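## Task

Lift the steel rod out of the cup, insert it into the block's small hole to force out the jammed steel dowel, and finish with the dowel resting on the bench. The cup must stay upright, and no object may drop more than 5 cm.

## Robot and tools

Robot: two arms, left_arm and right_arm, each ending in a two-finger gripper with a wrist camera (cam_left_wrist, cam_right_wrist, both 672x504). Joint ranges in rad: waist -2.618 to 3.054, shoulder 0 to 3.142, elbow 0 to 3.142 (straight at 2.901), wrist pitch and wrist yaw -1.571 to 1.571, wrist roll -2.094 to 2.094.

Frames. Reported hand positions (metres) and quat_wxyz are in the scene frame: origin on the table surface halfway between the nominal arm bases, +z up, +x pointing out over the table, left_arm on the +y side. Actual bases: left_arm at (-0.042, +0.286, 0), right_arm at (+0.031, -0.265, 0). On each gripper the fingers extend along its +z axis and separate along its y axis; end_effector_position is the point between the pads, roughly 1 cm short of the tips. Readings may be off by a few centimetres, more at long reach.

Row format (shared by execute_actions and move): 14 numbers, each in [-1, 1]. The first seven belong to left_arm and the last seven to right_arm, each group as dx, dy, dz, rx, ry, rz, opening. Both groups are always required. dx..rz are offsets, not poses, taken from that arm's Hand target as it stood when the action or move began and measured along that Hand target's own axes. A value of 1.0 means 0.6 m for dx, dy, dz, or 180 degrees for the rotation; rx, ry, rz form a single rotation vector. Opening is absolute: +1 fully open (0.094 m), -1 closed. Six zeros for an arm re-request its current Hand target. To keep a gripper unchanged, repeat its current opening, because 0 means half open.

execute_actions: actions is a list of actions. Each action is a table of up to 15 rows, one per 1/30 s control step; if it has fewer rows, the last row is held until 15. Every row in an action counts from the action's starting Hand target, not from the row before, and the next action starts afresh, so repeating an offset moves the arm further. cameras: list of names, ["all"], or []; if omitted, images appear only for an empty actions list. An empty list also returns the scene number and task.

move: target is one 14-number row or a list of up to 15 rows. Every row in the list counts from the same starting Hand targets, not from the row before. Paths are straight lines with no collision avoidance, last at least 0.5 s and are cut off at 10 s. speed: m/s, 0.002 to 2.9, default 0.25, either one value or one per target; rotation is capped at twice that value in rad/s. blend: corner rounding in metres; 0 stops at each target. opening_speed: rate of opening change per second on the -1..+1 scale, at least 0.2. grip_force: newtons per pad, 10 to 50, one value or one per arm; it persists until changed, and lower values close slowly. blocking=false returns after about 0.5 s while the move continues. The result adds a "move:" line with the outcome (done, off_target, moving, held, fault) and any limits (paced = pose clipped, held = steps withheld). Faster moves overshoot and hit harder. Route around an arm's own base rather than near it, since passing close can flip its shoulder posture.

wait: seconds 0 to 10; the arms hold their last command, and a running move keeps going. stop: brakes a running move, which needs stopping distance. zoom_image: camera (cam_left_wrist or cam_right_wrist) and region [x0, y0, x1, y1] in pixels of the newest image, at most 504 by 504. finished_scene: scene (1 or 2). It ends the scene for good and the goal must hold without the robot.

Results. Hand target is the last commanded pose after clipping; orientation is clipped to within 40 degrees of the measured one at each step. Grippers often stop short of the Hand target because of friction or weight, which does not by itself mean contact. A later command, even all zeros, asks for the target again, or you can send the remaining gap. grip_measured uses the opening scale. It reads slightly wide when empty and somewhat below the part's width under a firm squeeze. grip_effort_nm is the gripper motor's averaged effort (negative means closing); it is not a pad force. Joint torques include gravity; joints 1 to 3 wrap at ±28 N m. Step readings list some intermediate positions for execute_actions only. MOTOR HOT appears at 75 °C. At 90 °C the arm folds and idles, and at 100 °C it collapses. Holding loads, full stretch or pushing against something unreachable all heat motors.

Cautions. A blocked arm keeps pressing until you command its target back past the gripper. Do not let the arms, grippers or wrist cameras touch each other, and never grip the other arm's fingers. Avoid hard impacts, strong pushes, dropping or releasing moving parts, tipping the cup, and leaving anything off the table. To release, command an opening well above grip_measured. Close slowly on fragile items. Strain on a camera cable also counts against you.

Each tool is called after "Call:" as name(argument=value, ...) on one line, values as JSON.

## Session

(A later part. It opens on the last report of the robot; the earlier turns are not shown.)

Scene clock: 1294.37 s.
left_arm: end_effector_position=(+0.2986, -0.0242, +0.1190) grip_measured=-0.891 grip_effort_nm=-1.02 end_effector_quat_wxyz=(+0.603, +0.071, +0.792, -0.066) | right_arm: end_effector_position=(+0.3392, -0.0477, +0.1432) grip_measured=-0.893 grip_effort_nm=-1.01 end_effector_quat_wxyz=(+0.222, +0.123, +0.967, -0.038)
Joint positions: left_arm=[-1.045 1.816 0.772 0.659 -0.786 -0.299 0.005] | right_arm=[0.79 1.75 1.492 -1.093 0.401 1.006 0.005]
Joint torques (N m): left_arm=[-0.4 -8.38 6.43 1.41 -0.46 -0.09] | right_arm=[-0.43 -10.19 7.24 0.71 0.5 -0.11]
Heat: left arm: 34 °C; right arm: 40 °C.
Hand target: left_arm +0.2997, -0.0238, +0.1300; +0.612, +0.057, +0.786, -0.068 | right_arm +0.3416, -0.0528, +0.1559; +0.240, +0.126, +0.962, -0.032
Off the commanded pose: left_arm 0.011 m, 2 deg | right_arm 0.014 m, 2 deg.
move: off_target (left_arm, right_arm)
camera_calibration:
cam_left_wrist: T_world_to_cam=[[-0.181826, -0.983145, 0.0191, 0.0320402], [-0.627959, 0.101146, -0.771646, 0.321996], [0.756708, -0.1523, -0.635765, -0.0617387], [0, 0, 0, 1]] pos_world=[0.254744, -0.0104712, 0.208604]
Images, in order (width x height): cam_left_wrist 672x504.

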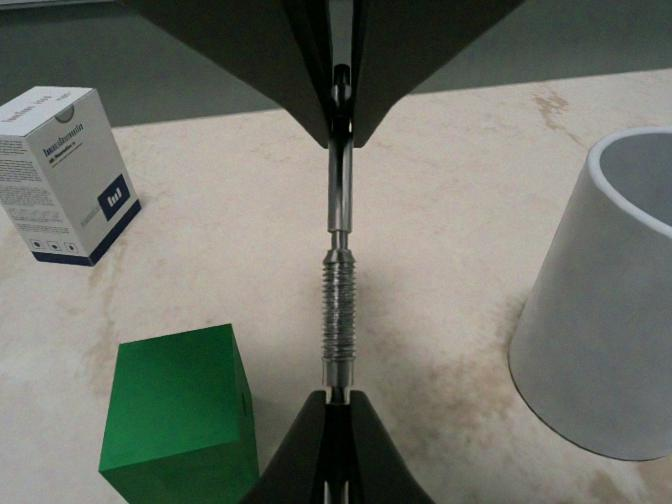

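Call:
move(target=[0,0,0,0,0,0,-1, 0,0,0,0,0,0,-0.1], opening_speed=0.4, cameras=["cam_left_wrist"])

Scene clock: 1307.73 s.
left_arm: end_effector_position=(+0.2985, -0.0240, +0.1185) grip_measured=-0.891 grip_effort_nm=-1.03 end_effector_quat_wxyz=(+0.602, +0.072, +0.793, -0.065) | right_arm: end_effector_position=(+0.3391, -0.0478, +0.1453) grip_measured=-0.102 grip_effort_nm=0.13 end_effector_quat_wxyz=(+0.224, +0.123, +0.966, -0.036)
Joint positions: left_arm=[-1.045 1.816 0.772 0.656 -0.786 -0.299 0.005] | right_arm=[0.79 1.744 1.492 -1.093 0.401 1.006 0.042]
Joint torques (N m): left_arm=[-0.39 -8.36 6.35 1.43 -0.47 -0.12] | right_arm=[-0.46 -9.65 7.25 0.72 0.49 -0.1]
Heat: left arm: 34 °C; right arm: 39 °C.
Hand target: left_arm +0.2997, -0.0238, +0.1300; +0.612, +0.057, +0.786, -0.068 | right_arm +0.3416, -0.0528, +0.1559; +0.240, +0.126, +0.962, -0.032
Off the commanded pose: left_arm 0.012 m, 2 deg | right_arm 0.012 m, 2 deg.
move: off_target (left_arm, right_arm)
camera_calibration:
cam_left_wrist: T_world_to_cam=[[-0.181789, -0.983194, 0.0168025, 0.0325131], [-0.629122, 0.103156, -0.770431, 0.321687], [0.75575, -0.150627, -0.637301, -0.0614703], [0, 0, 0, 1]] pos_world=[0.254747, -0.0104764, 0.208117]
Images, in order (width x height): cam_left_wrist 672x504.

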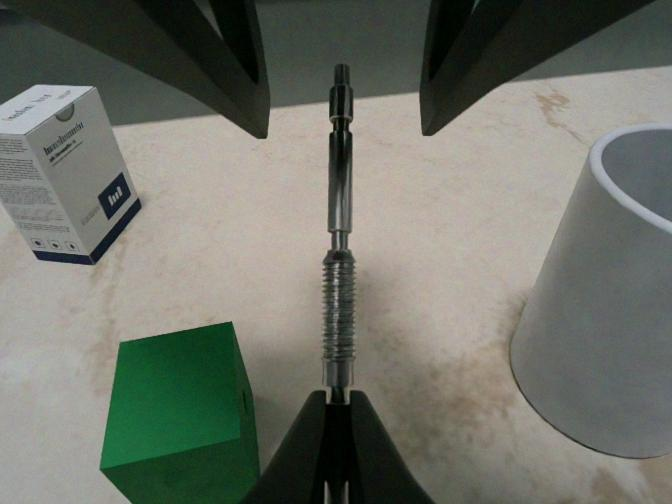

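Call:
move(target=[[0,0,0,0,0,0,-1, -0.0858,-0.0007,-0.1242,0,0,0,-0.1],[0,0,0,0,0,0,-1, -0.124,-0.1612,-0.1415,0,0,0,-0.1]], speed=[0.08,0.15], blend=[0.01,0], cameras=["all"])

Scene clock: 1320.10 s.
left_arm: end_effector_position=(+0.2985, -0.0240, +0.1185) grip_measured=-0.891 grip_effort_nm=-1.03 end_effector_quat_wxyz=(+0.602, +0.072, +0.793, -0.065) | right_arm: end_effector_position=(+0.3436, -0.1509, +0.2626) grip_measured=-0.102 grip_effort_nm=0.13 end_effector_quat_wxyz=(+0.235, +0.127, +0.963, -0.036)
Joint positions: left_arm=[-1.045 1.816 0.772 0.656 -0.786 -0.299 0.005] | right_arm=[0.52 1.562 1.756 -1.421 0.341 0.732 0.042]
Joint torques (N m): left_arm=[-0.42 -8.34 6.37 1.42 -0.46 -0.11] | right_arm=[-0.2 -6.46 6.64 0.93 0.18 -0.14]
Heat: left arm: 34 °C; right arm: 39 °C.
Hand target: left_arm +0.2997, -0.0238, +0.1300; +0.612, +0.057, +0.786, -0.068 | right_arm +0.3416, -0.1527, +0.2660; +0.240, +0.126, +0.962, -0.032
Off the commanded pose: left_arm 0.012 m, 2 deg | right_arm 0.004 m, 1 deg.
move: off_target (left_arm)
camera_calibration:
cam_left_wrist: T_world_to_cam=[[-0.181789, -0.983194, 0.0168025, 0.0325131], [-0.629122, 0.103156, -0.770431, 0.321687], [0.75575, -0.150627, -0.637301, -0.0614703], [0, 0, 0, 1]] pos_world=[0.254747, -0.0104764, 0.208117]
cam_right_wrist: T_world_to_cam=[[-0.245577, -0.969182, -0.0194265, -0.0529109], [-0.969058, 0.245961, -0.0207258, 0.413952], [0.0248652, 0.0137356, -0.999596, 0.347397], [0, 0, 0, 1]] pos_world=[0.379512, -0.157868, 0.354809]

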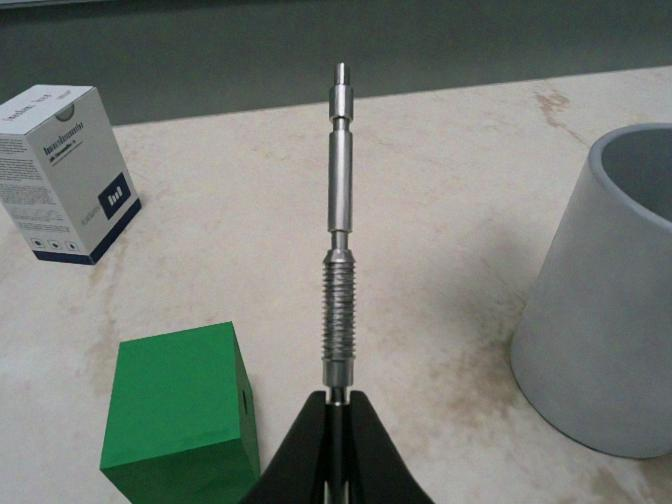

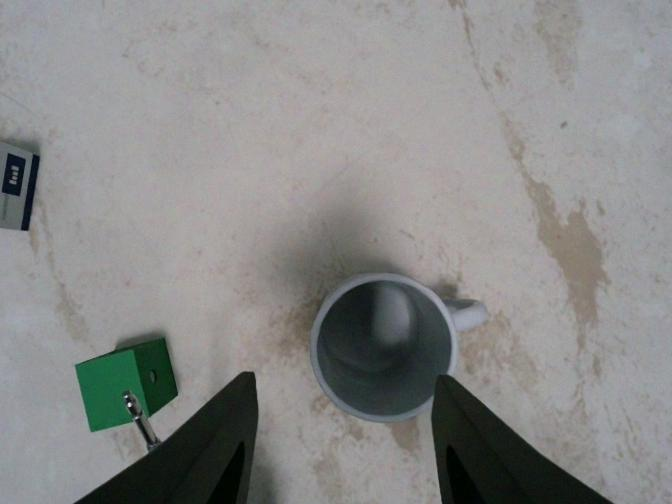

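Call:
move(target=[-0.0937,0.4767,-0.2148,-0.0551,0.143,-0.0148,-1, 0,0,0,0,0,0,-0.1], speed=0.15)

Call:
move(target=[0,0,0,0,0,0,-1, 0.1853,0.2603,0.1577,-0.1908,0.0701,-0.5525,0.9], speed=0.2, cameras=["all"])

Scene clock: 1392.50 s.
left_arm: end_effector_position=(+0.2321, +0.2811, +0.1794) grip_measured=-0.891 grip_effort_nm=-1.03 end_effector_quat_wxyz=(+0.392, -0.004, +0.920, +0.003) | right_arm: end_effector_position=(+0.3435, -0.1508, +0.2626) grip_measured=-0.102 grip_effort_nm=0.13 end_effector_quat_wxyz=(+0.235, +0.127, +0.963, -0.036)
Joint positions: left_arm=[-0.077 0.842 0.751 -0.676 -0.047 -0.042 0.005] | right_arm=[0.52 1.562 1.756 -1.421 0.341 0.732 0.042]
Joint torques (N m): left_arm=[0.38 -1.14 11.02 1.36 0.06 0.06] | right_arm=[-0.21 -6.45 6.63 0.93 0.2 -0.11]
Heat: left arm: 35 °C; right arm: 38 °C.
Hand target: left_arm +0.2399, +0.2803, +0.2048; +0.422, +0.000, +0.906, +0.000 | right_arm +0.3416, -0.1527, +0.2660; +0.240, +0.126, +0.962, -0.032
Off the commanded pose: left_arm 0.027 m, 4 deg | right_arm 0.004 m, 1 deg.
move: off_target (left_arm)

Scene clock: 1397.87 s.
left_arm: end_effector_position=(+0.2320, +0.2810, +0.1792) grip_measured=-0.891 grip_effort_nm=-1.03 end_effector_quat_wxyz=(+0.391, -0.003, +0.920, +0.003) | right_arm: end_effector_position=(+0.3303, +0.0059, +0.1262) grip_measured=+0.898 grip_effort_nm=0.13 end_effector_quat_wxyz=(-0.058, +0.700, -0.710, -0.053)
Joint positions: left_arm=[-0.077 0.842 0.751 -0.677 -0.046 -0.042 0.005] | right_arm=[0.671 1.98 1.793 -1.278 -0.118 -0.869 0.089]
Joint torques (N m): left_arm=[0.38 -1.25 11.08 1.37 0.04 0.08] | right_arm=[0.31 -8.24 9.96 0.32 -0.29 -0.12]
Heat: left arm: 34 °C; right arm: 38 °C.
Hand target: left_arm +0.2399, +0.2803, +0.2048; +0.422, +0.000, +0.907, +0.000 | right_arm +0.3301, +0.0119, +0.1300; -0.061, +0.704, -0.705, -0.062
Off the commanded pose: left_arm 0.027 m, 4 deg | right_arm 0.007 m, 1 deg.
move: off_target (left_arm)
camera_calibration:
cam_left_wrist: T_world_to_cam=[[0.0174859, -0.99982, -0.00735207, 0.28199], [-0.927241, -0.0134647, -0.374224, 0.326134], [0.374058, 0.0133608, -0.927309, 0.167845], [0, 0, 0, 1]] pos_world=[0.23469, 0.284088, 0.279764]
cam_right_wrist: T_world_to_cam=[[0.999605, -0.00793323, -0.0269705, -0.322885], [0.000432284, -0.954908, 0.296903, 0.00649009], [-0.0281097, -0.296797, -0.954527, 0.222861], [0, 0, 0, 1]] pos_world=[0.329019, 0.0697804, 0.202091]

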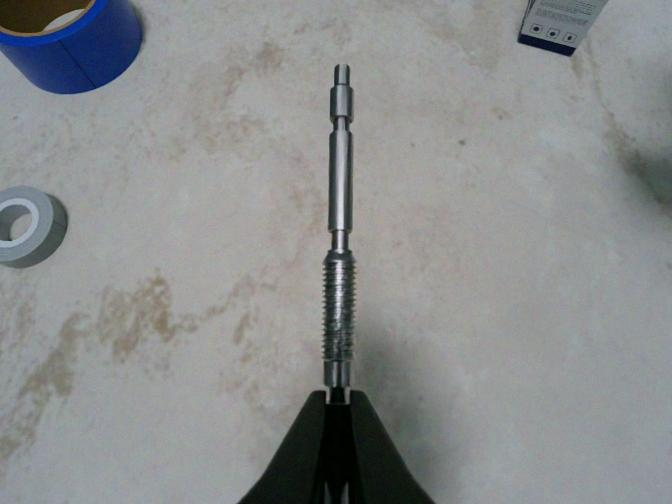

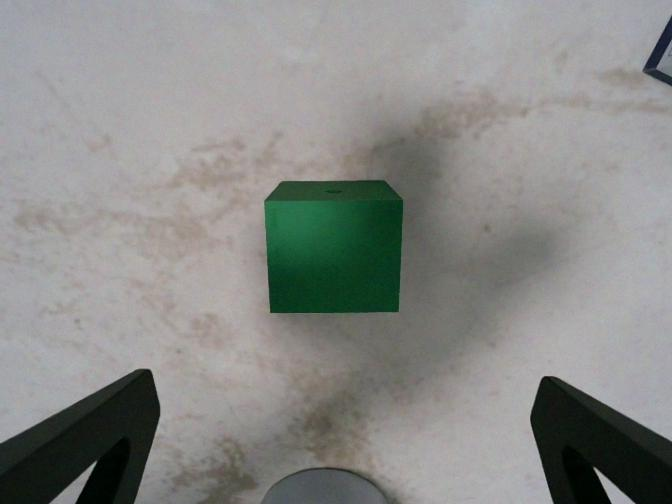

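Call:
move(target=[0,0,0,0,0,0,-1, -0.009,0.0052,0.0895,0,0,0,0.9], speed=0.1, cameras=["cam_right_wrist"])

Scene clock: 1420.17 s.
left_arm: end_effector_position=(+0.2320, +0.2810, +0.1792) grip_measured=-0.891 grip_effort_nm=-1.03 end_effector_quat_wxyz=(+0.391, -0.003, +0.920, +0.003) | right_arm: end_effector_position=(+0.3283, +0.0225, +0.0806) grip_measured=+0.898 grip_effort_nm=0.13 end_effector_quat_wxyz=(-0.060, +0.705, -0.704, -0.055)
Joint positions: left_arm=[-0.077 0.842 0.751 -0.677 -0.046 -0.042 0.005] | right_arm=[0.706 2.019 1.667 -1.106 -0.118 -0.851 0.089]
Joint torques (N m): left_arm=[0.42 -1.22 11.08 1.37 0.06 0.09] | right_arm=[0.27 -8.91 7.24 0.62 -0.25 0.04]
Heat: left arm: 36 °C; right arm: 39 °C.
Hand target: left_arm +0.2399, +0.2803, +0.2048; +0.422, +0.000, +0.907, +0.000 | right_arm +0.3268, +0.0264, +0.0779; -0.061, +0.704, -0.705, -0.062
Off the commanded pose: left_arm 0.027 m, 4 deg | right_arm 0.005 m, 1 deg.
move: off_target (left_arm)
camera_calibration:
cam_right_wrist: T_world_to_cam=[[0.999669, 0.00842814, -0.0243182, -0.322572], [0.0151732, -0.956194, 0.292341, 0.0314264], [-0.020789, -0.292613, -0.956005, 0.181837], [0, 0, 0, 1]] pos_world=[0.325769, 0.0859763, 0.156805]
Images, in order (width x height): cam_right_wrist 672x504.

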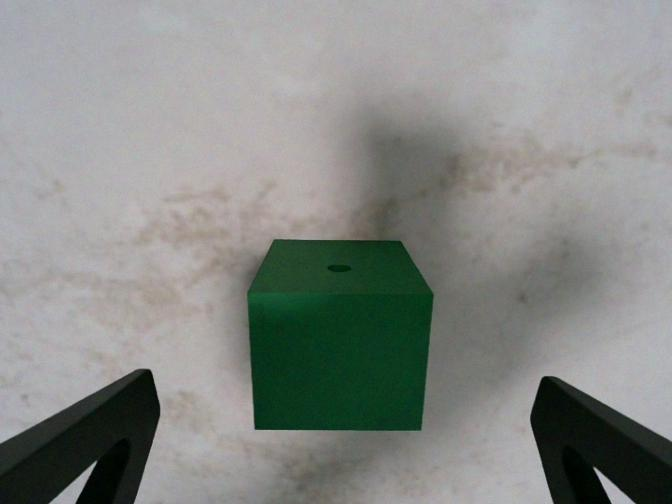

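Call:
move(target=[0,0,0,0,0,0,-1, 0.0275,0.0022,0.0898,0,0,0,0.9], speed=0.08, cameras=["cam_right_wrist"])

Scene clock: 1438.87 s.
left_arm: end_effector_position=(+0.2320, +0.2810, +0.1792) grip_measured=-0.891 grip_effort_nm=-1.03 end_effector_quat_wxyz=(+0.391, -0.003, +0.920, +0.003) | right_arm: end_effector_position=(+0.3252, +0.0186, +0.0256) grip_measured=+0.898 grip_effort_nm=0.13 end_effector_quat_wxyz=(-0.061, +0.704, -0.705, -0.055)
Joint positions: left_arm=[-0.077 0.842 0.751 -0.677 -0.046 -0.042 0.005] | right_arm=[0.703 2.045 1.482 -0.893 -0.118 -0.851 0.089]
Joint torques (N m): left_arm=[0.35 -1.21 11.06 1.39 0.04 0.09] | right_arm=[-0.44 -8.79 6.97 0.59 -0.26 -0.08]
Heat: left arm: 37 °C; right arm: 39 °C.
Hand target: left_arm +0.2399, +0.2803, +0.2048; +0.422, +0.000, +0.907, +0.000 | right_arm +0.3255, +0.0196, +0.0222; -0.061, +0.704, -0.705, -0.062
Off the commanded pose: left_arm 0.027 m, 4 deg | right_arm 0.004 m, 1 deg.
move: off_target (left_arm)
camera_calibration:
cam_right_wrist: T_world_to_cam=[[0.999707, 0.00610522, -0.0234106, -0.320698], [0.0126709, -0.956437, 0.291662, 0.0446232], [-0.0206101, -0.291873, -0.956235, 0.127929], [0, 0, 0, 1]] pos_world=[0.322675, 0.0819762, 0.101807]
Images, in order (width x height): cam_right_wrist 672x504.

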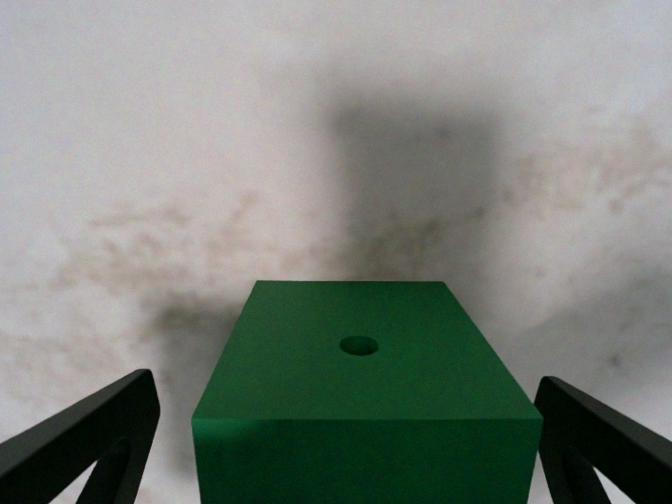

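Call:
move(target=[0,0,0,0,0,0,-1, 0,0,0,0,0,0,0.0], opening_speed=0.4, cameras=["cam_right_wrist"])

Scene clock: 1453.67 s.
left_arm: end_effector_position=(+0.2320, +0.2810, +0.1792) grip_measured=-0.891 grip_effort_nm=-1.03 end_effector_quat_wxyz=(+0.391, -0.003, +0.920, +0.003) | right_arm: end_effector_position=(+0.3261, +0.0196, +0.0258) grip_measured=+0.074 grip_effort_nm=-0.99 end_effector_quat_wxyz=(-0.063, +0.704, -0.705, -0.055)
Joint positions: left_arm=[-0.077 0.842 0.751 -0.677 -0.046 -0.042 0.005] | right_arm=[0.703 2.045 1.482 -0.888 -0.119 -0.851 0.05]
Joint torques (N m): left_arm=[0.32 -1.22 11.14 1.37 0.05 0.1] | right_arm=[-0.43 -8.8 6.98 0.54 -0.25 -0.08]
Heat: left arm: 38 °C; right arm: 38 °C.
Hand target: left_arm +0.2399, +0.2803, +0.2048; +0.422, +0.000, +0.907, +0.000 | right_arm +0.3255, +0.0196, +0.0222; -0.061, +0.704, -0.705, -0.062
Off the commanded pose: left_arm 0.027 m, 4 deg | right_arm 0.004 m, 1 deg.
move: off_target (left_arm)
camera_calibration:
cam_right_wrist: T_world_to_cam=[[0.999778, 0.00633556, -0.0200884, -0.32177], [0.0118456, -0.957709, 0.287495, 0.0459305], [-0.0174174, -0.287669, -0.957571, 0.127394], [0, 0, 0, 1]] pos_world=[0.323373, 0.0826739, 0.10232]
Images, in order (width x height): cam_right_wrist 672x504.

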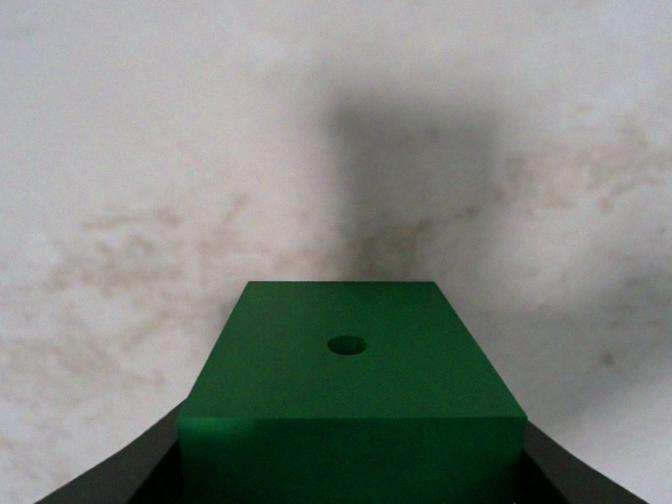

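Call:
move(target=[[0,0,0,0,0,0,-1, -0.0052,0,-0.0296,0,0,0,-1],[0,0,0,0,0,0,-1, -0.0052,0,-0.0296,-0.0549,0.0005,-0.3119,-1]], speed=[0.06,0.15], cameras=["cam_right_wrist"])

Scene clock: 1471.73 s.
left_arm: end_effector_position=(+0.2320, +0.2810, +0.1792) grip_measured=-0.891 grip_effort_nm=-1.03 end_effector_quat_wxyz=(+0.391, -0.003, +0.920, +0.003) | right_arm: end_effector_position=(+0.3227, +0.0134, +0.0308) grip_measured=+0.073 grip_effort_nm=-1.01 end_effector_quat_wxyz=(-0.012, +0.955, -0.287, -0.078)
Joint positions: left_arm=[-0.077 0.842 0.751 -0.677 -0.046 -0.042 0.005] | right_arm=[0.686 2.189 1.729 -1.178 -0.143 -1.867 0.05]
Joint torques (N m): left_arm=[0.28 -1.25 11.02 1.37 0.06 0.07] | right_arm=[-0.21 -10.25 10.54 -0.17 -0.36 -0.15]
Heat: left arm: 38 °C; right arm: 39 °C.
Hand target: left_arm +0.2399, +0.2803, +0.2048; +0.422, +0.000, +0.907, +0.000 | right_arm +0.3256, +0.0195, +0.0401; -0.024, +0.955, -0.284, -0.083
Off the commanded pose: left_arm 0.027 m, 4 deg | right_arm 0.012 m, 2 deg.
move: off_target (left_arm, right_arm)
camera_calibration:
cam_right_wrist: T_world_to_cam=[[0.543189, 0.83784, -0.0544964, -0.181028], [0.809821, -0.505675, 0.297462, -0.225283], [0.221668, -0.20571, -0.953177, 0.051977], [0, 0, 0, 1]] pos_world=[0.26925, 0.0484443, 0.106691]
Images, in order (width x height): cam_right_wrist 672x504.

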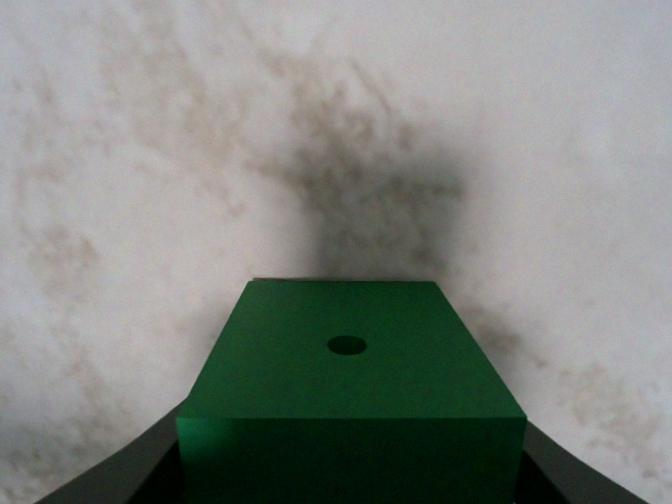

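Call:
move(target=[0,0,0,0,0,0,-1, 0.0052,0,0.0296,0,0,0,-1], speed=0.03, cameras=["cam_right_wrist"])

Scene clock: 1485.30 s.
left_arm: end_effector_position=(+0.2320, +0.2810, +0.1792) grip_measured=-0.891 grip_effort_nm=-1.03 end_effector_quat_wxyz=(+0.391, -0.003, +0.920, +0.003) | right_arm: end_effector_position=(+0.3269, +0.0178, +0.0273) grip_measured=+0.073 grip_effort_nm=-1.01 end_effector_quat_wxyz=(-0.021, +0.955, -0.286, -0.075)
Joint positions: left_arm=[-0.077 0.842 0.751 -0.677 -0.046 -0.042 0.005] | right_arm=[0.686 2.197 1.729 -1.151 -0.147 -1.869 0.05]
Joint torques (N m): left_arm=[0.34 -1.29 11.07 1.36 0.02 0.08] | right_arm=[-0.23 -9.62 6.56 0.26 -0.32 -0.11]
Heat: left arm: 38 °C; right arm: 40 °C.
Hand target: left_arm +0.2399, +0.2803, +0.2048; +0.422, +0.000, +0.907, +0.000 | right_arm +0.3255, +0.0196, +0.0221; -0.024, +0.955, -0.284, -0.083
Off the commanded pose: left_arm 0.027 m, 4 deg | right_arm 0.006 m, 1 deg.
move: off_target (left_arm)
camera_calibration:
cam_right_wrist: T_world_to_cam=[[0.542338, 0.839421, -0.035238, -0.18738], [0.80707, -0.508864, 0.299494, -0.224529], [0.23347, -0.190866, -0.953447, 0.0445139], [0, 0, 0, 1]] pos_world=[0.272441, 0.0515327, 0.103084]
Images, in order (width x height): cam_right_wrist 672x504.

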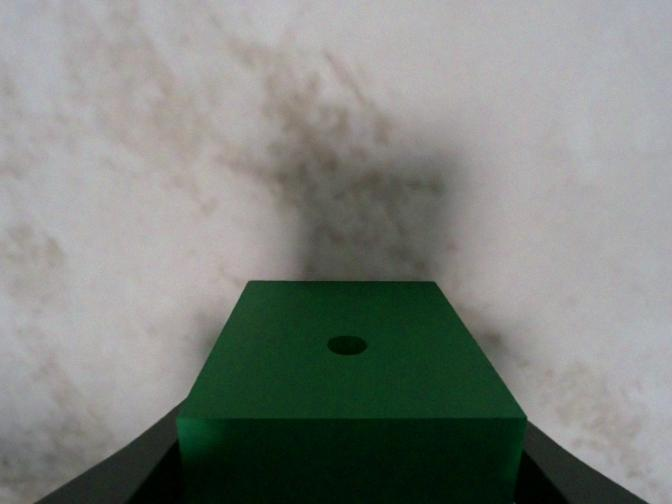

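Call:
move(target=[0,0,0,0,0,0,-1, 0.0015,0,0.0083,0,0,0,-1], speed=0.03)

Scene clock: 1488.93 s.
left_arm: end_effector_position=(+0.2320, +0.2810, +0.1792) grip_measured=-0.891 grip_effort_nm=-1.03 end_effector_quat_wxyz=(+0.391, -0.003, +0.920, +0.003) | right_arm: end_effector_position=(+0.3259, +0.0186, +0.0264) grip_measured=+0.073 grip_effort_nm=-1.01 end_effector_quat_wxyz=(-0.023, +0.955, -0.285, -0.078)
Joint positions: left_arm=[-0.077 0.842 0.751 -0.677 -0.046 -0.042 0.005] | right_arm=[0.686 2.197 1.725 -1.147 -0.155 -1.87 0.05]
Joint torques (N m): left_arm=[0.34 -1.22 11.07 1.37 0.06 0.07] | right_arm=[-0.2 -9.24 5.83 0.42 -0.24 -0.09]
Heat: left arm: 38 °C; right arm: 40 °C.
Hand target: left_arm +0.2399, +0.2803, +0.2048; +0.422, +0.000, +0.907, +0.000 | right_arm +0.3254, +0.0196, +0.0170; -0.024, +0.955, -0.283, -0.084
Off the commanded pose: left_arm 0.027 m, 4 deg | right_arm 0.009 m, 1 deg.
move: off_target (left_arm)

Call:
move(target=[0,0,0,0,0,0,-1, -0.002,0,-0.011,0,0,0,-1], speed=0.03)

Call:
move(target=[0,0,0,0,0,0,-1, 0,0,0,0,0,0,0.6], opening_speed=0.4, cameras=["cam_right_wrist"])

Scene clock: 1498.03 s.
left_arm: end_effector_position=(+0.2320, +0.2810, +0.1792) grip_measured=-0.891 grip_effort_nm=-1.03 end_effector_quat_wxyz=(+0.391, -0.003, +0.920, +0.003) | right_arm: end_effector_position=(+0.3258, +0.0186, +0.0264) grip_measured=+0.073 grip_effort_nm=-1.01 end_effector_quat_wxyz=(-0.023, +0.955, -0.285, -0.078)
Joint positions: left_arm=[-0.077 0.842 0.751 -0.677 -0.046 -0.042 0.005] | right_arm=[0.686 2.197 1.725 -1.147 -0.155 -1.87 0.05]
Joint torques (N m): left_arm=[0.38 -1.2 11.06 1.35 0.05 0.09] | right_arm=[-0.18 -9.74 7.21 0.16 -0.24 -0.1]
Heat: left arm: 38 °C; right arm: 39 °C.
Hand target: left_arm +0.2399, +0.2803, +0.2048; +0.422, +0.000, +0.907, +0.000 | right_arm +0.3254, +0.0196, +0.0237; -0.024, +0.955, -0.284, -0.084
Off the commanded pose: left_arm 0.027 m, 4 deg | right_arm 0.003 m, 1 deg.
move: off_target (left_arm)

Scene clock: 1502.23 s.
left_arm: end_effector_position=(+0.2320, +0.2810, +0.1792) grip_measured=-0.891 grip_effort_nm=-1.03 end_effector_quat_wxyz=(+0.391, -0.003, +0.920, +0.003) | right_arm: end_effector_position=(+0.3260, +0.0185, +0.0263) grip_measured=+0.598 grip_effort_nm=0.13 end_effector_quat_wxyz=(-0.023, +0.955, -0.285, -0.078)
Joint positions: left_arm=[-0.077 0.842 0.751 -0.677 -0.046 -0.042 0.005] | right_arm=[0.686 2.198 1.725 -1.147 -0.155 -1.87 0.075]
Joint torques (N m): left_arm=[0.32 -1.24 11.12 1.37 0.05 0.07] | right_arm=[-0.17 -9.77 7.23 0.16 -0.24 -0.11]
Heat: left arm: 38 °C; right arm: 39 °C.
Hand target: left_arm +0.2399, +0.2803, +0.2048; +0.422, +0.000, +0.907, +0.000 | right_arm +0.3255, +0.0196, +0.0237; -0.024, +0.955, -0.284, -0.083
Off the commanded pose: left_arm 0.027 m, 4 deg | right_arm 0.003 m, 1 deg.
move: off_target (left_arm)
camera_calibration:
cam_right_wrist: T_world_to_cam=[[0.541821, 0.839852, -0.0328344, -0.187453], [0.808619, -0.510218, 0.292938, -0.223401], [0.229272, -0.18527, -0.955567, 0.0452258], [0, 0, 0, 1]] pos_world=[0.271843, 0.0518287, 0.102504]
Images, in order (width x height): cam_right_wrist 672x504.

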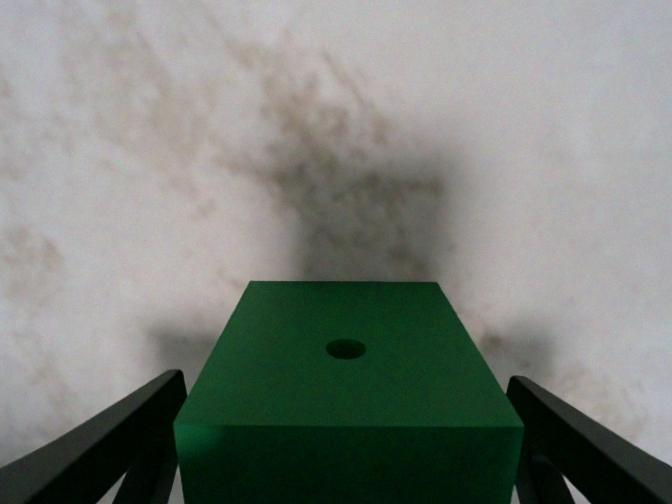

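Call:
move(target=[[0,0,0,0,0,0,-1, -0.0187,0,-0.1067,0,0,0,0.7],[0,0,0,0,0,0,-1, -0.0187,0,-0.1067,0.0438,0.0428,0.5013,0.7]], speed=[0.1,0.3], cameras=["cam_right_wrist"])

Scene clock: 1536.20 s.
left_arm: end_effector_position=(+0.2320, +0.2810, +0.1792) grip_measured=-0.891 grip_effort_nm=-1.03 end_effector_quat_wxyz=(+0.391, -0.003, +0.920, +0.003) | right_arm: end_effector_position=(+0.3232, +0.0166, +0.0749) grip_measured=+0.698 grip_effort_nm=0.13 end_effector_quat_wxyz=(-0.017, -0.474, +0.881, +0.001)
Joint positions: left_arm=[-0.077 0.842 0.751 -0.677 -0.046 -0.042 0.005] | right_arm=[0.75 2.14 1.838 -1.301 -0.011 -0.228 0.08]
Joint torques (N m): left_arm=[0.36 -1.25 11.08 1.39 0.04 0.08] | right_arm=[0.44 -11.95 8.99 0.05 0.1 0]
Heat: left arm: 39 °C; right arm: 38 °C.
Hand target: left_arm +0.2399, +0.2803, +0.2048; +0.422, +0.000, +0.907, +0.000 | right_arm +0.3256, +0.0196, +0.0888; +0.000, -0.473, +0.881, +0.000
Off the commanded pose: left_arm 0.027 m, 4 deg | right_arm 0.014 m, 2 deg.
move: off_target (left_arm, right_arm)
camera_calibration:
cam_right_wrist: T_world_to_cam=[[0.833962, -0.549478, -0.0508116, -0.252758], [-0.465886, -0.750443, 0.468814, 0.166432], [-0.295734, -0.3673, -0.881834, 0.259119], [0, 0, 0, 1]] pos_world=[0.364959, 0.0811876, 0.137632]
Images, in order (width x height): cam_right_wrist 672x504.

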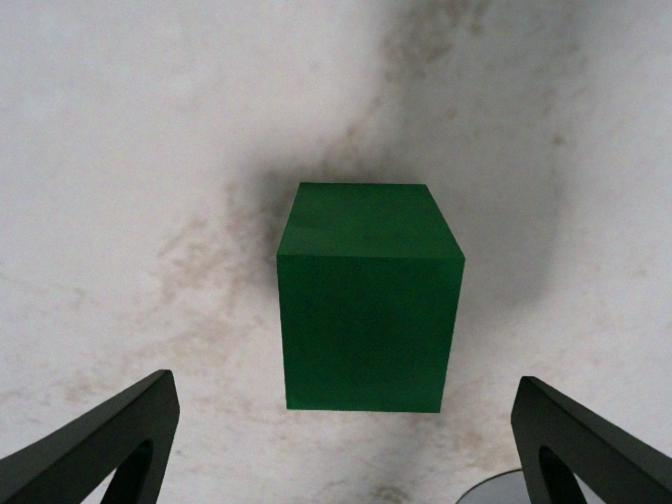

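Call:
move(target=[0,0,0,0,0,0,-1, 0,0,0,-0.0218,0.0218,0.4995,0.7], speed=0.3, cameras=["cam_right_wrist"])

Scene clock: 1550.50 s.
left_arm: end_effector_position=(+0.2320, +0.2810, +0.1792) grip_measured=-0.891 grip_effort_nm=-1.03 end_effector_quat_wxyz=(+0.391, -0.003, +0.920, +0.003) | right_arm: end_effector_position=(+0.3221, +0.0176, +0.0853) grip_measured=+0.698 grip_effort_nm=0.12 end_effector_quat_wxyz=(-0.043, +0.282, +0.958, +0.006)
Joint positions: left_arm=[-0.077 0.842 0.751 -0.677 -0.046 -0.042 0.005] | right_arm=[0.723 2.14 1.877 -1.343 -0.079 1.303 0.08]
Joint torques (N m): left_arm=[0.32 -1.24 11.08 1.37 0.03 0.08] | right_arm=[-0.39 -10 8.62 0.14 -0.13 0.05]
Heat: left arm: 39 °C; right arm: 38 °C.
Hand target: left_arm +0.2399, +0.2803, +0.2048; +0.422, +0.000, +0.907, +0.000 | right_arm +0.3255, +0.0195, +0.0888; -0.042, +0.288, +0.957, +0.013
Off the commanded pose: left_arm 0.027 m, 4 deg | right_arm 0.005 m, 1 deg.
move: off_target (left_arm)
camera_calibration:
cam_right_wrist: T_world_to_cam=[[-0.54119, -0.840672, -0.0196014, 0.194695], [-0.724562, 0.45436, 0.518235, 0.219666], [-0.426759, 0.294666, -0.855014, 0.296581], [0, 0, 0, 1]] pos_world=[0.391097, -0.0235256, 0.143558]
Images, in order (width x height): cam_right_wrist 672x504.

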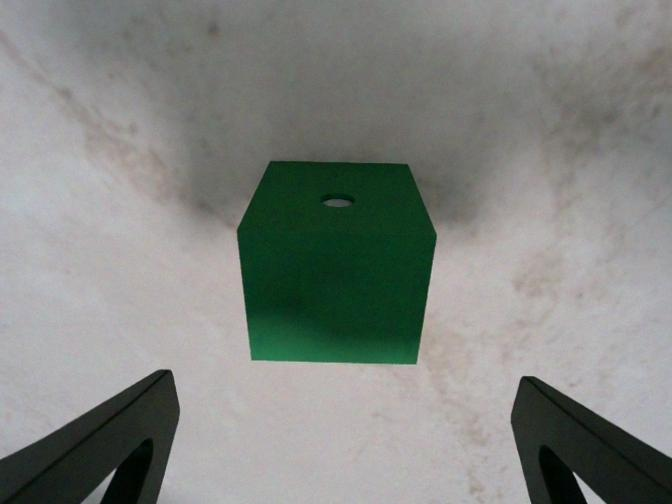

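Call:
move(target=[0,0,0,0,0,0,-1, -0.0158,0.0015,0.1078,0,0,0,0.7], speed=0.08, cameras=["cam_right_wrist"])

Scene clock: 1572.30 s.
left_arm: end_effector_position=(+0.2320, +0.2810, +0.1792) grip_measured=-0.891 grip_effort_nm=-1.03 end_effector_quat_wxyz=(+0.391, -0.003, +0.920, +0.003) | right_arm: end_effector_position=(+0.3282, +0.0191, +0.0277) grip_measured=+0.698 grip_effort_nm=0.12 end_effector_quat_wxyz=(-0.039, +0.285, +0.958, +0.013)
Joint positions: left_arm=[-0.077 0.842 0.751 -0.677 -0.046 -0.042 0.005] | right_arm=[0.716 2.176 1.704 -1.117 -0.079 1.303 0.08]
Joint torques (N m): left_arm=[0.35 -1.21 11.1 1.37 0.04 0.09] | right_arm=[-0.44 -9.62 6.84 0.31 -0.13 -0.04]
Heat: left arm: 39 °C; right arm: 38 °C.
Hand target: left_arm +0.2399, +0.2803, +0.2048; +0.422, +0.000, +0.907, +0.000 | right_arm +0.3291, +0.0184, +0.0234; -0.042, +0.288, +0.957, +0.013
Off the commanded pose: left_arm 0.027 m, 4 deg | right_arm 0.004 m, 1 deg.
move: off_target (left_arm)
camera_calibration:
cam_right_wrist: T_world_to_cam=[[-0.547279, -0.836182, -0.035862, 0.200433], [-0.72741, 0.454021, 0.514529, 0.25423], [-0.413958, 0.307677, -0.856723, 0.245112], [0, 0, 0, 1]] pos_world=[0.396088, -0.0232428, 0.0863725]
Images, in order (width x height): cam_right_wrist 672x504.

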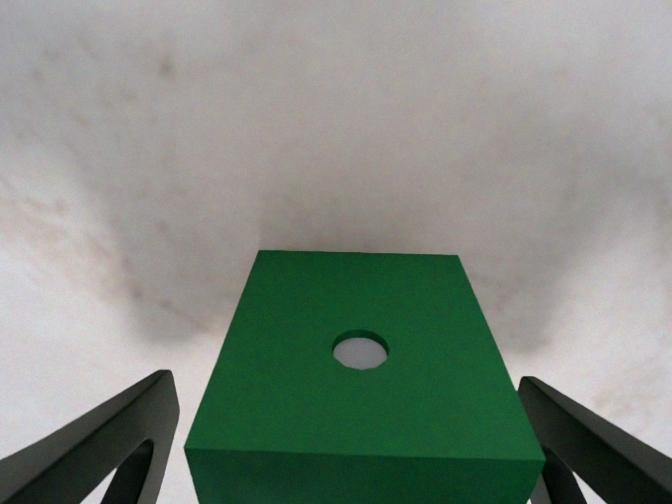

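Call:
move(target=[0,0,0,0,0,0,-1, 0,0,0,0,0,0,-1], opening_speed=0.4, cameras=["cam_right_wrist"])

Scene clock: 1582.63 s.
left_arm: end_effector_position=(+0.2320, +0.2810, +0.1792) grip_measured=-0.891 grip_effort_nm=-1.03 end_effector_quat_wxyz=(+0.391, -0.003, +0.920, +0.003) | right_arm: end_effector_position=(+0.3282, +0.0192, +0.0277) grip_measured=+0.070 grip_effort_nm=-1.01 end_effector_quat_wxyz=(-0.039, +0.285, +0.958, +0.013)
Joint positions: left_arm=[-0.077 0.842 0.751 -0.677 -0.046 -0.042 0.005] | right_arm=[0.716 2.176 1.704 -1.117 -0.079 1.303 0.05]
Joint torques (N m): left_arm=[0.34 -1.24 11.11 1.37 0.05 0.1] | right_arm=[-0.44 -9.62 6.84 0.28 -0.12 -0.04]
Heat: left arm: 39 °C; right arm: 37 °C.
Hand target: left_arm +0.2399, +0.2803, +0.2048; +0.422, +0.000, +0.907, +0.000 | right_arm +0.3291, +0.0183, +0.0234; -0.042, +0.288, +0.957, +0.013
Off the commanded pose: left_arm 0.027 m, 4 deg | right_arm 0.004 m, 1 deg.
move: off_target (left_arm)
camera_calibration:
cam_right_wrist: T_world_to_cam=[[-0.547288, -0.836162, -0.0361714, 0.200547], [-0.72751, 0.453917, 0.514479, 0.254226], [-0.413769, 0.307883, -0.85674, 0.245013], [0, 0, 0, 1]] pos_world=[0.396088, -0.0231428, 0.0863727]
Images, in order (width x height): cam_right_wrist 672x504.

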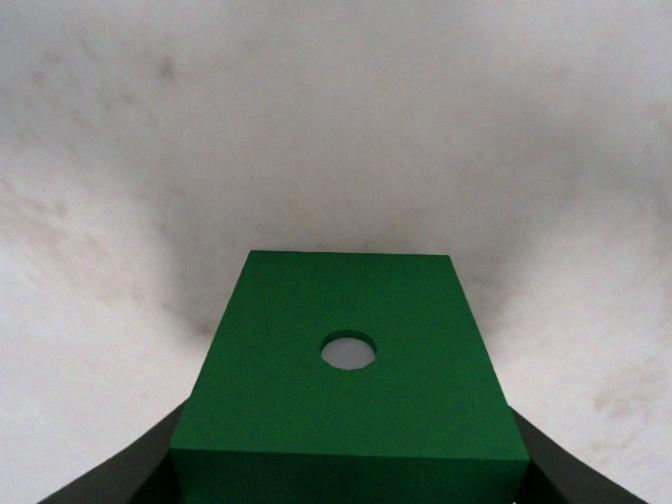

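Call:
move(target=[0.1327,-0.2747,0.1137,0.1315,0.0593,0.1338,-1, 0,0,0,0,0,0,-1], speed=0.12, cameras=["all"])

Scene clock: 1744.97 s.
left_arm: end_effector_position=(+0.2372, +0.1215, +0.0965) grip_measured=-0.891 grip_effort_nm=-1.03 end_effector_quat_wxyz=(+0.307, +0.266, +0.909, -0.090) | right_arm: end_effector_position=(+0.3282, +0.0192, +0.0277) grip_measured=+0.070 grip_effort_nm=-1.01 end_effector_quat_wxyz=(-0.039, +0.285, +0.958, +0.013)
Joint positions: left_arm=[-0.543 1.225 0.699 -0.395 0.03 0.039 0.005] | right_arm=[0.716 2.176 1.704 -1.117 -0.079 1.303 0.05]
Joint torques (N m): left_arm=[-0.4 -3.03 6.63 1.4 0.1 0.08] | right_arm=[-0.44 -9.61 6.86 0.28 -0.12 -0.03]
Heat: left arm: 40 °C; right arm: 36 °C.
Hand target: left_arm +0.2410, +0.1154, +0.1002; +0.319, +0.273, +0.902, -0.097 | right_arm +0.3291, +0.0183, +0.0234; -0.042, +0.288, +0.957, +0.013
Off the commanded pose: left_arm 0.008 m, 2 deg | right_arm 0.004 m, 1 deg.
move: done
camera_calibration:
cam_left_wrist: T_world_to_cam=[[-0.531968, -0.846741, -0.00630478, 0.233476], [-0.823742, 0.519215, -0.227739, 0.19447], [0.196109, -0.115956, -0.973702, 0.15373], [0, 0, 0, 1]] pos_world=[0.254247, 0.114548, 0.195447]
cam_right_wrist: T_world_to_cam=[[-0.547288, -0.836162, -0.0361714, 0.200547], [-0.72751, 0.453917, 0.514479, 0.254226], [-0.413769, 0.307883, -0.85674, 0.245013], [0, 0, 0, 1]] pos_world=[0.396088, -0.0231428, 0.0863727]

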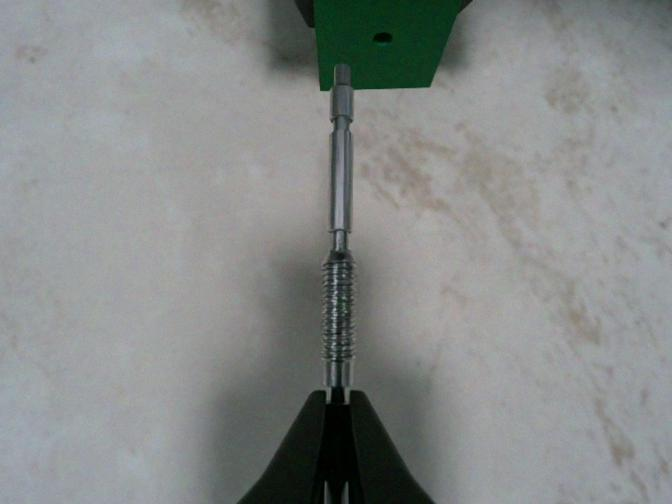

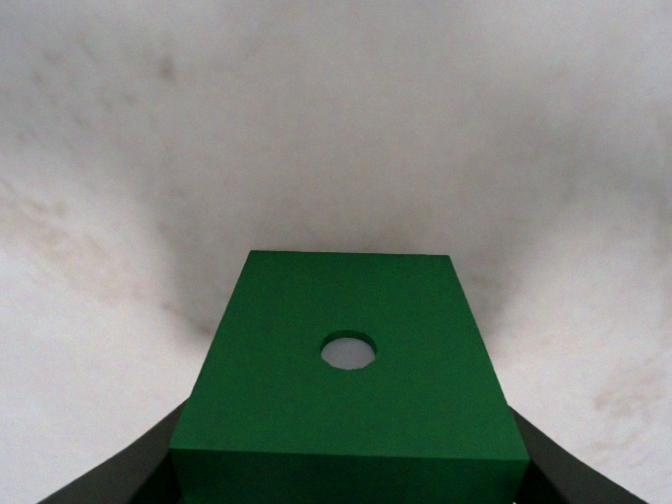

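Call:
zoom_image(camera="cam_left_wrist", region=[270, 0, 480, 150])

Call:
zoom_image(camera="cam_left_wrist", region=[270, 220, 410, 410])

Scaled by 2.400 from the camera's 672x504 image, which has a finer 960x720 frame.

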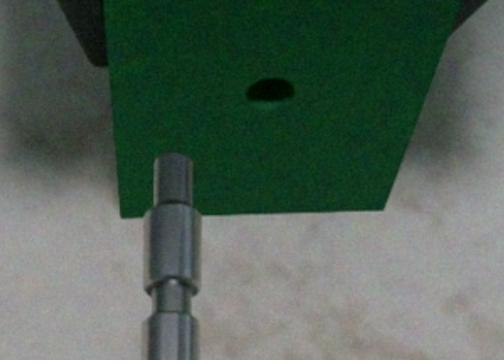

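Scaled by 2.653 from the camera's 672x504 image, which has a finer 960x720 frame.

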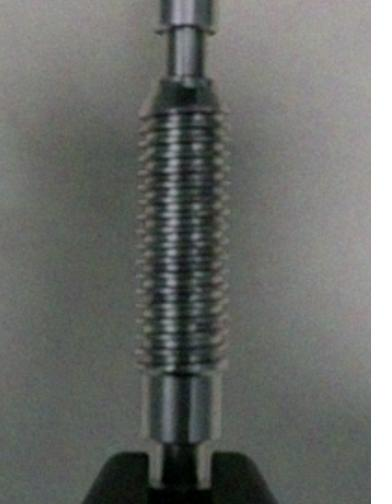

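Call:
zoom_image(camera="cam_left_wrist", region=[290, 110, 390, 250])

Scaled by 3.600 from the camera's 672x504 image, which has a finer 960x720 frame.

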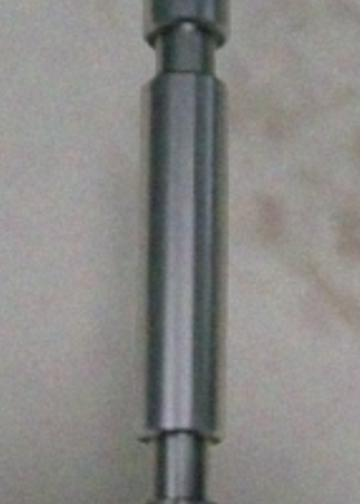

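Call:
zoom_image(camera="cam_left_wrist", region=[310, 250, 370, 310])

Call:
zoom_image(camera="cam_left_wrist", region=[310, 305, 370, 365])

Scaled by 8.400 from the camera's 672x504 image, which has a finer 960x720 frame.

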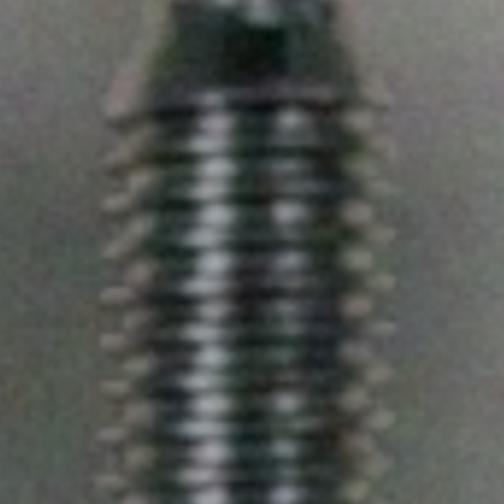

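Scaled by 8.400 from the camera's 672x504 image, which has a finer 960x720 frame.

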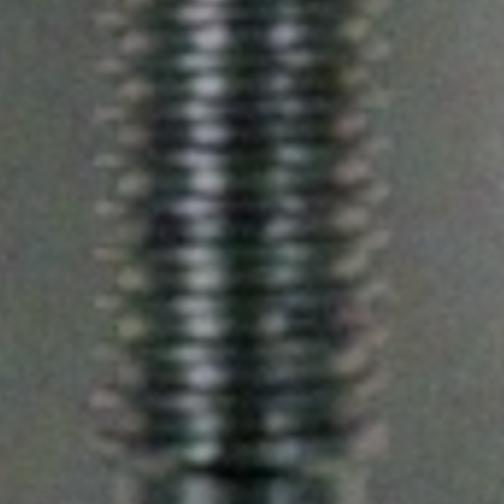

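Call:
move(target=[-0.0318,-0.025,0.0605,-0.0063,0.0722,-0.0098,-1, 0,0,0,0,0,0,-1], speed=0.08, cameras=["cam_left_wrist"])

Call:
zoom_image(camera="cam_left_wrist", region=[270, 0, 480, 150])

Scene clock: 1834.73 s.
left_arm: end_effector_position=(+0.2516, +0.0900, +0.0705) grip_measured=-0.891 grip_effort_nm=-1.04 end_effector_quat_wxyz=(+0.195, +0.270, +0.941, -0.060) | right_arm: end_effector_position=(+0.3282, +0.0192, +0.0277) grip_measured=+0.070 grip_effort_nm=-1.01 end_effector_quat_wxyz=(-0.039, +0.285, +0.958, +0.013)
Joint positions: left_arm=[-0.62 1.55 0.978 -0.586 -0.009 -0.037 0.005] | right_arm=[0.716 2.176 1.704 -1.117 -0.079 1.303 0.05]
Joint torques (N m): left_arm=[-0.38 -5.23 9.92 0.82 -0.14 -0.14] | right_arm=[-0.43 -9.61 6.86 0.28 -0.12 -0.03]
Heat: left arm: 37 °C; right arm: 36 °C.
Hand target: left_arm +0.2640, +0.0819, +0.0840; +0.216, +0.265, +0.938, -0.062 | right_arm +0.3291, +0.0183, +0.0234; -0.042, +0.288, +0.957, +0.013
Off the commanded pose: left_arm 0.020 m, 2 deg | right_arm 0.004 m, 1 deg.
move: off_target (left_arm)
camera_calibration:
cam_left_wrist: T_world_to_cam=[[-0.525376, -0.850868, -0.00180184, 0.212694], [-0.850842, 0.525341, 0.00924482, 0.20632], [-0.00691954, 0.00639009, -0.999956, 0.163896], [0, 0, 0, 1]] pos_world=[0.288424, 0.0715391, 0.162365]
Images, in order (width x height): cam_left_wrist 672x504.

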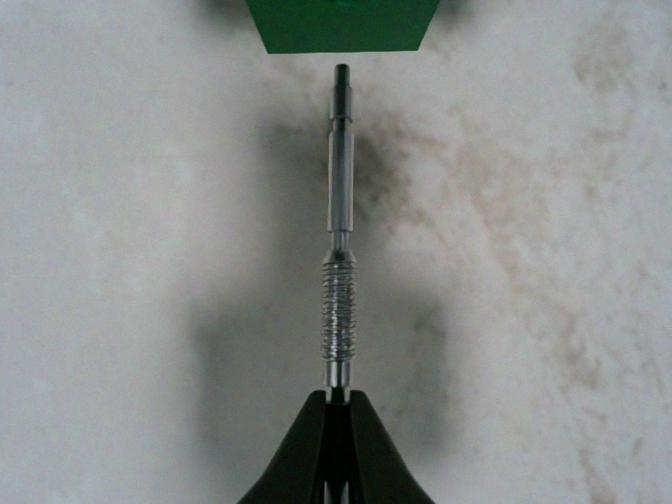

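Scaled by 2.400 from the camera's 672x504 image, which has a finer 960x720 frame.

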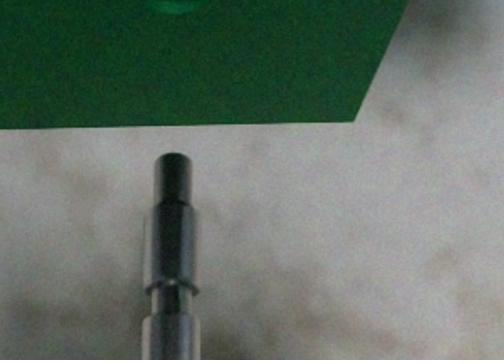

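Call:
zoom_image(camera="cam_left_wrist", region=[240, 0, 340, 80])

Call:
zoom_image(camera="cam_left_wrist", region=[340, 0, 440, 80])

Scaled by 5.040 from the camera's 672x504 image, which has a finer 960x720 frame.

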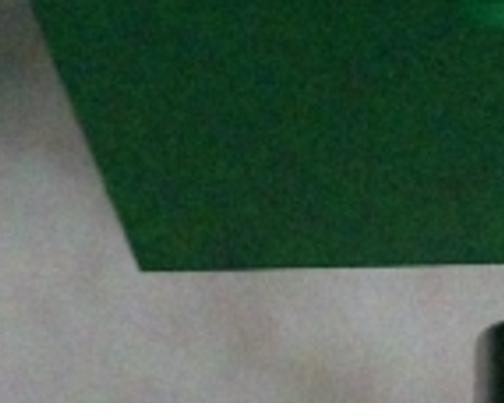

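Scaled by 5.040 from the camera's 672x504 image, which has a finer 960x720 frame.

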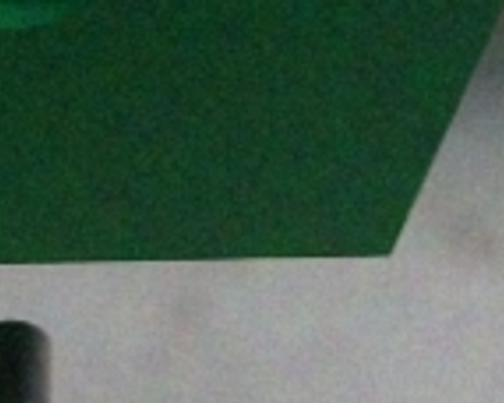

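Call:
move(target=[0.0008,-0.0067,0.0403,-0.0051,0,-0.0105,-1, 0,0,0,0,0,0,-1], speed=0.05, cameras=["cam_left_wrist"])

Call:
zoom_image(camera="cam_left_wrist", region=[240, 0, 440, 150])

Scene clock: 1888.07 s.
left_arm: end_effector_position=(+0.2584, +0.0811, +0.0539) grip_measured=-0.891 grip_effort_nm=-1.03 end_effector_quat_wxyz=(+0.195, +0.253, +0.946, -0.055) | right_arm: end_effector_position=(+0.3282, +0.0192, +0.0277) grip_measured=+0.070 grip_effort_nm=-1.01 end_effector_quat_wxyz=(-0.039, +0.285, +0.958, +0.013)
Joint positions: left_arm=[-0.641 1.618 0.978 -0.524 -0.033 -0.09 0.005] | right_arm=[0.716 2.176 1.704 -1.117 -0.079 1.303 0.05]
Joint torques (N m): left_arm=[-0.39 -5.53 8.13 1.07 -0.2 -0.11] | right_arm=[-0.44 -9.61 6.87 0.28 -0.12 -0.03]
Heat: left arm: 36 °C; right arm: 37 °C.
Hand target: left_arm +0.2706, +0.0731, +0.0622; +0.217, +0.248, +0.942, -0.058 | right_arm +0.3291, +0.0183, +0.0234; -0.042, +0.288, +0.957, +0.013
Off the commanded pose: left_arm 0.017 m, 3 deg | right_arm 0.004 m, 1 deg.
move: off_target (left_arm)
camera_calibration:
cam_left_wrist: T_world_to_cam=[[-0.493784, -0.86958, -0.00272053, 0.202087], [-0.869524, 0.493711, 0.0133406, 0.224062], [-0.0102576, 0.00895296, -0.999907, 0.148022], [0, 0, 0, 1]] pos_world=[0.296133, 0.0637834, 0.145568]
Images, in order (width x height): cam_left_wrist 672x504.

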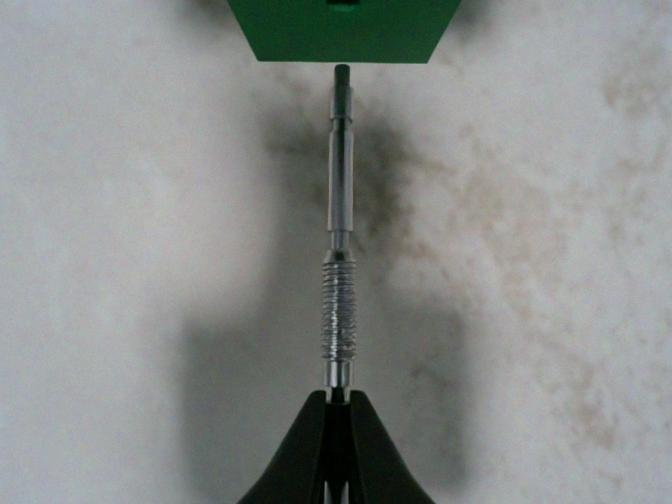

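Scaled by 2.520 from the camera's 672x504 image, which has a finer 960x720 frame.

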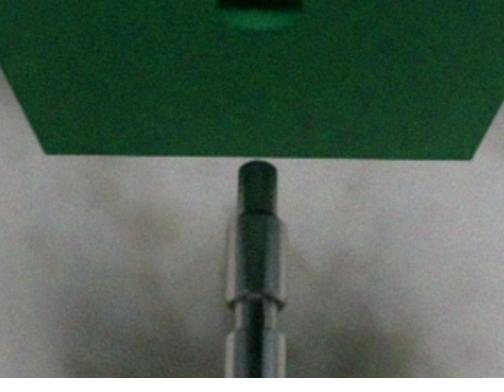

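Call:
move(target=[-0.0123,0,0.0143,0,0,0,-1, 0,0,0,0,0,0,-1], speed=0.04, cameras=["cam_left_wrist"])

Call:
zoom_image(camera="cam_left_wrist", region=[240, 0, 440, 150])

Scene clock: 1907.13 s.
left_arm: end_effector_position=(+0.2613, +0.0791, +0.0440) grip_measured=-0.891 grip_effort_nm=-1.03 end_effector_quat_wxyz=(+0.187, +0.253, +0.948, -0.052) | right_arm: end_effector_position=(+0.3282, +0.0192, +0.0277) grip_measured=+0.070 grip_effort_nm=-1.01 end_effector_quat_wxyz=(-0.039, +0.285, +0.958, +0.013)
Joint positions: left_arm=[-0.641 1.659 0.987 -0.509 -0.033 -0.091 0.005] | right_arm=[0.716 2.176 1.704 -1.117 -0.079 1.303 0.05]
Joint torques (N m): left_arm=[-0.21 -5.71 9.58 0.99 -0.15 -0.09] | right_arm=[-0.44 -9.62 6.86 0.28 -0.12 -0.03]
Heat: left arm: 35 °C; right arm: 37 °C.
Hand target: left_arm +0.2796, +0.0680, +0.0577; +0.217, +0.248, +0.942, -0.058 | right_arm +0.3291, +0.0183, +0.0234; -0.042, +0.288, +0.957, +0.013
Off the commanded pose: left_arm 0.025 m, 4 deg | right_arm 0.004 m, 1 deg.
move: off_target (left_arm)
camera_calibration:
cam_left_wrist: T_world_to_cam=[[-0.493495, -0.869736, -0.00476951, 0.201802], [-0.869405, 0.493138, 0.0308288, 0.226985], [-0.0244609, 0.0193605, -0.999513, 0.14108], [0, 0, 0, 1]] pos_world=[0.300381, 0.0608478, 0.134977]
Images, in order (width x height): cam_left_wrist 672x504.

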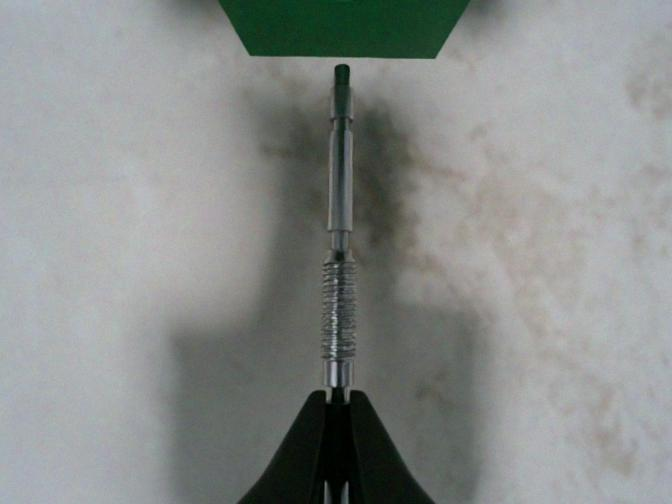

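Scaled by 2.520 from the camera's 672x504 image, which has a finer 960x720 frame.

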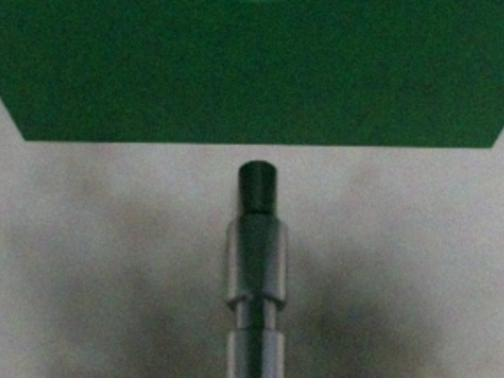

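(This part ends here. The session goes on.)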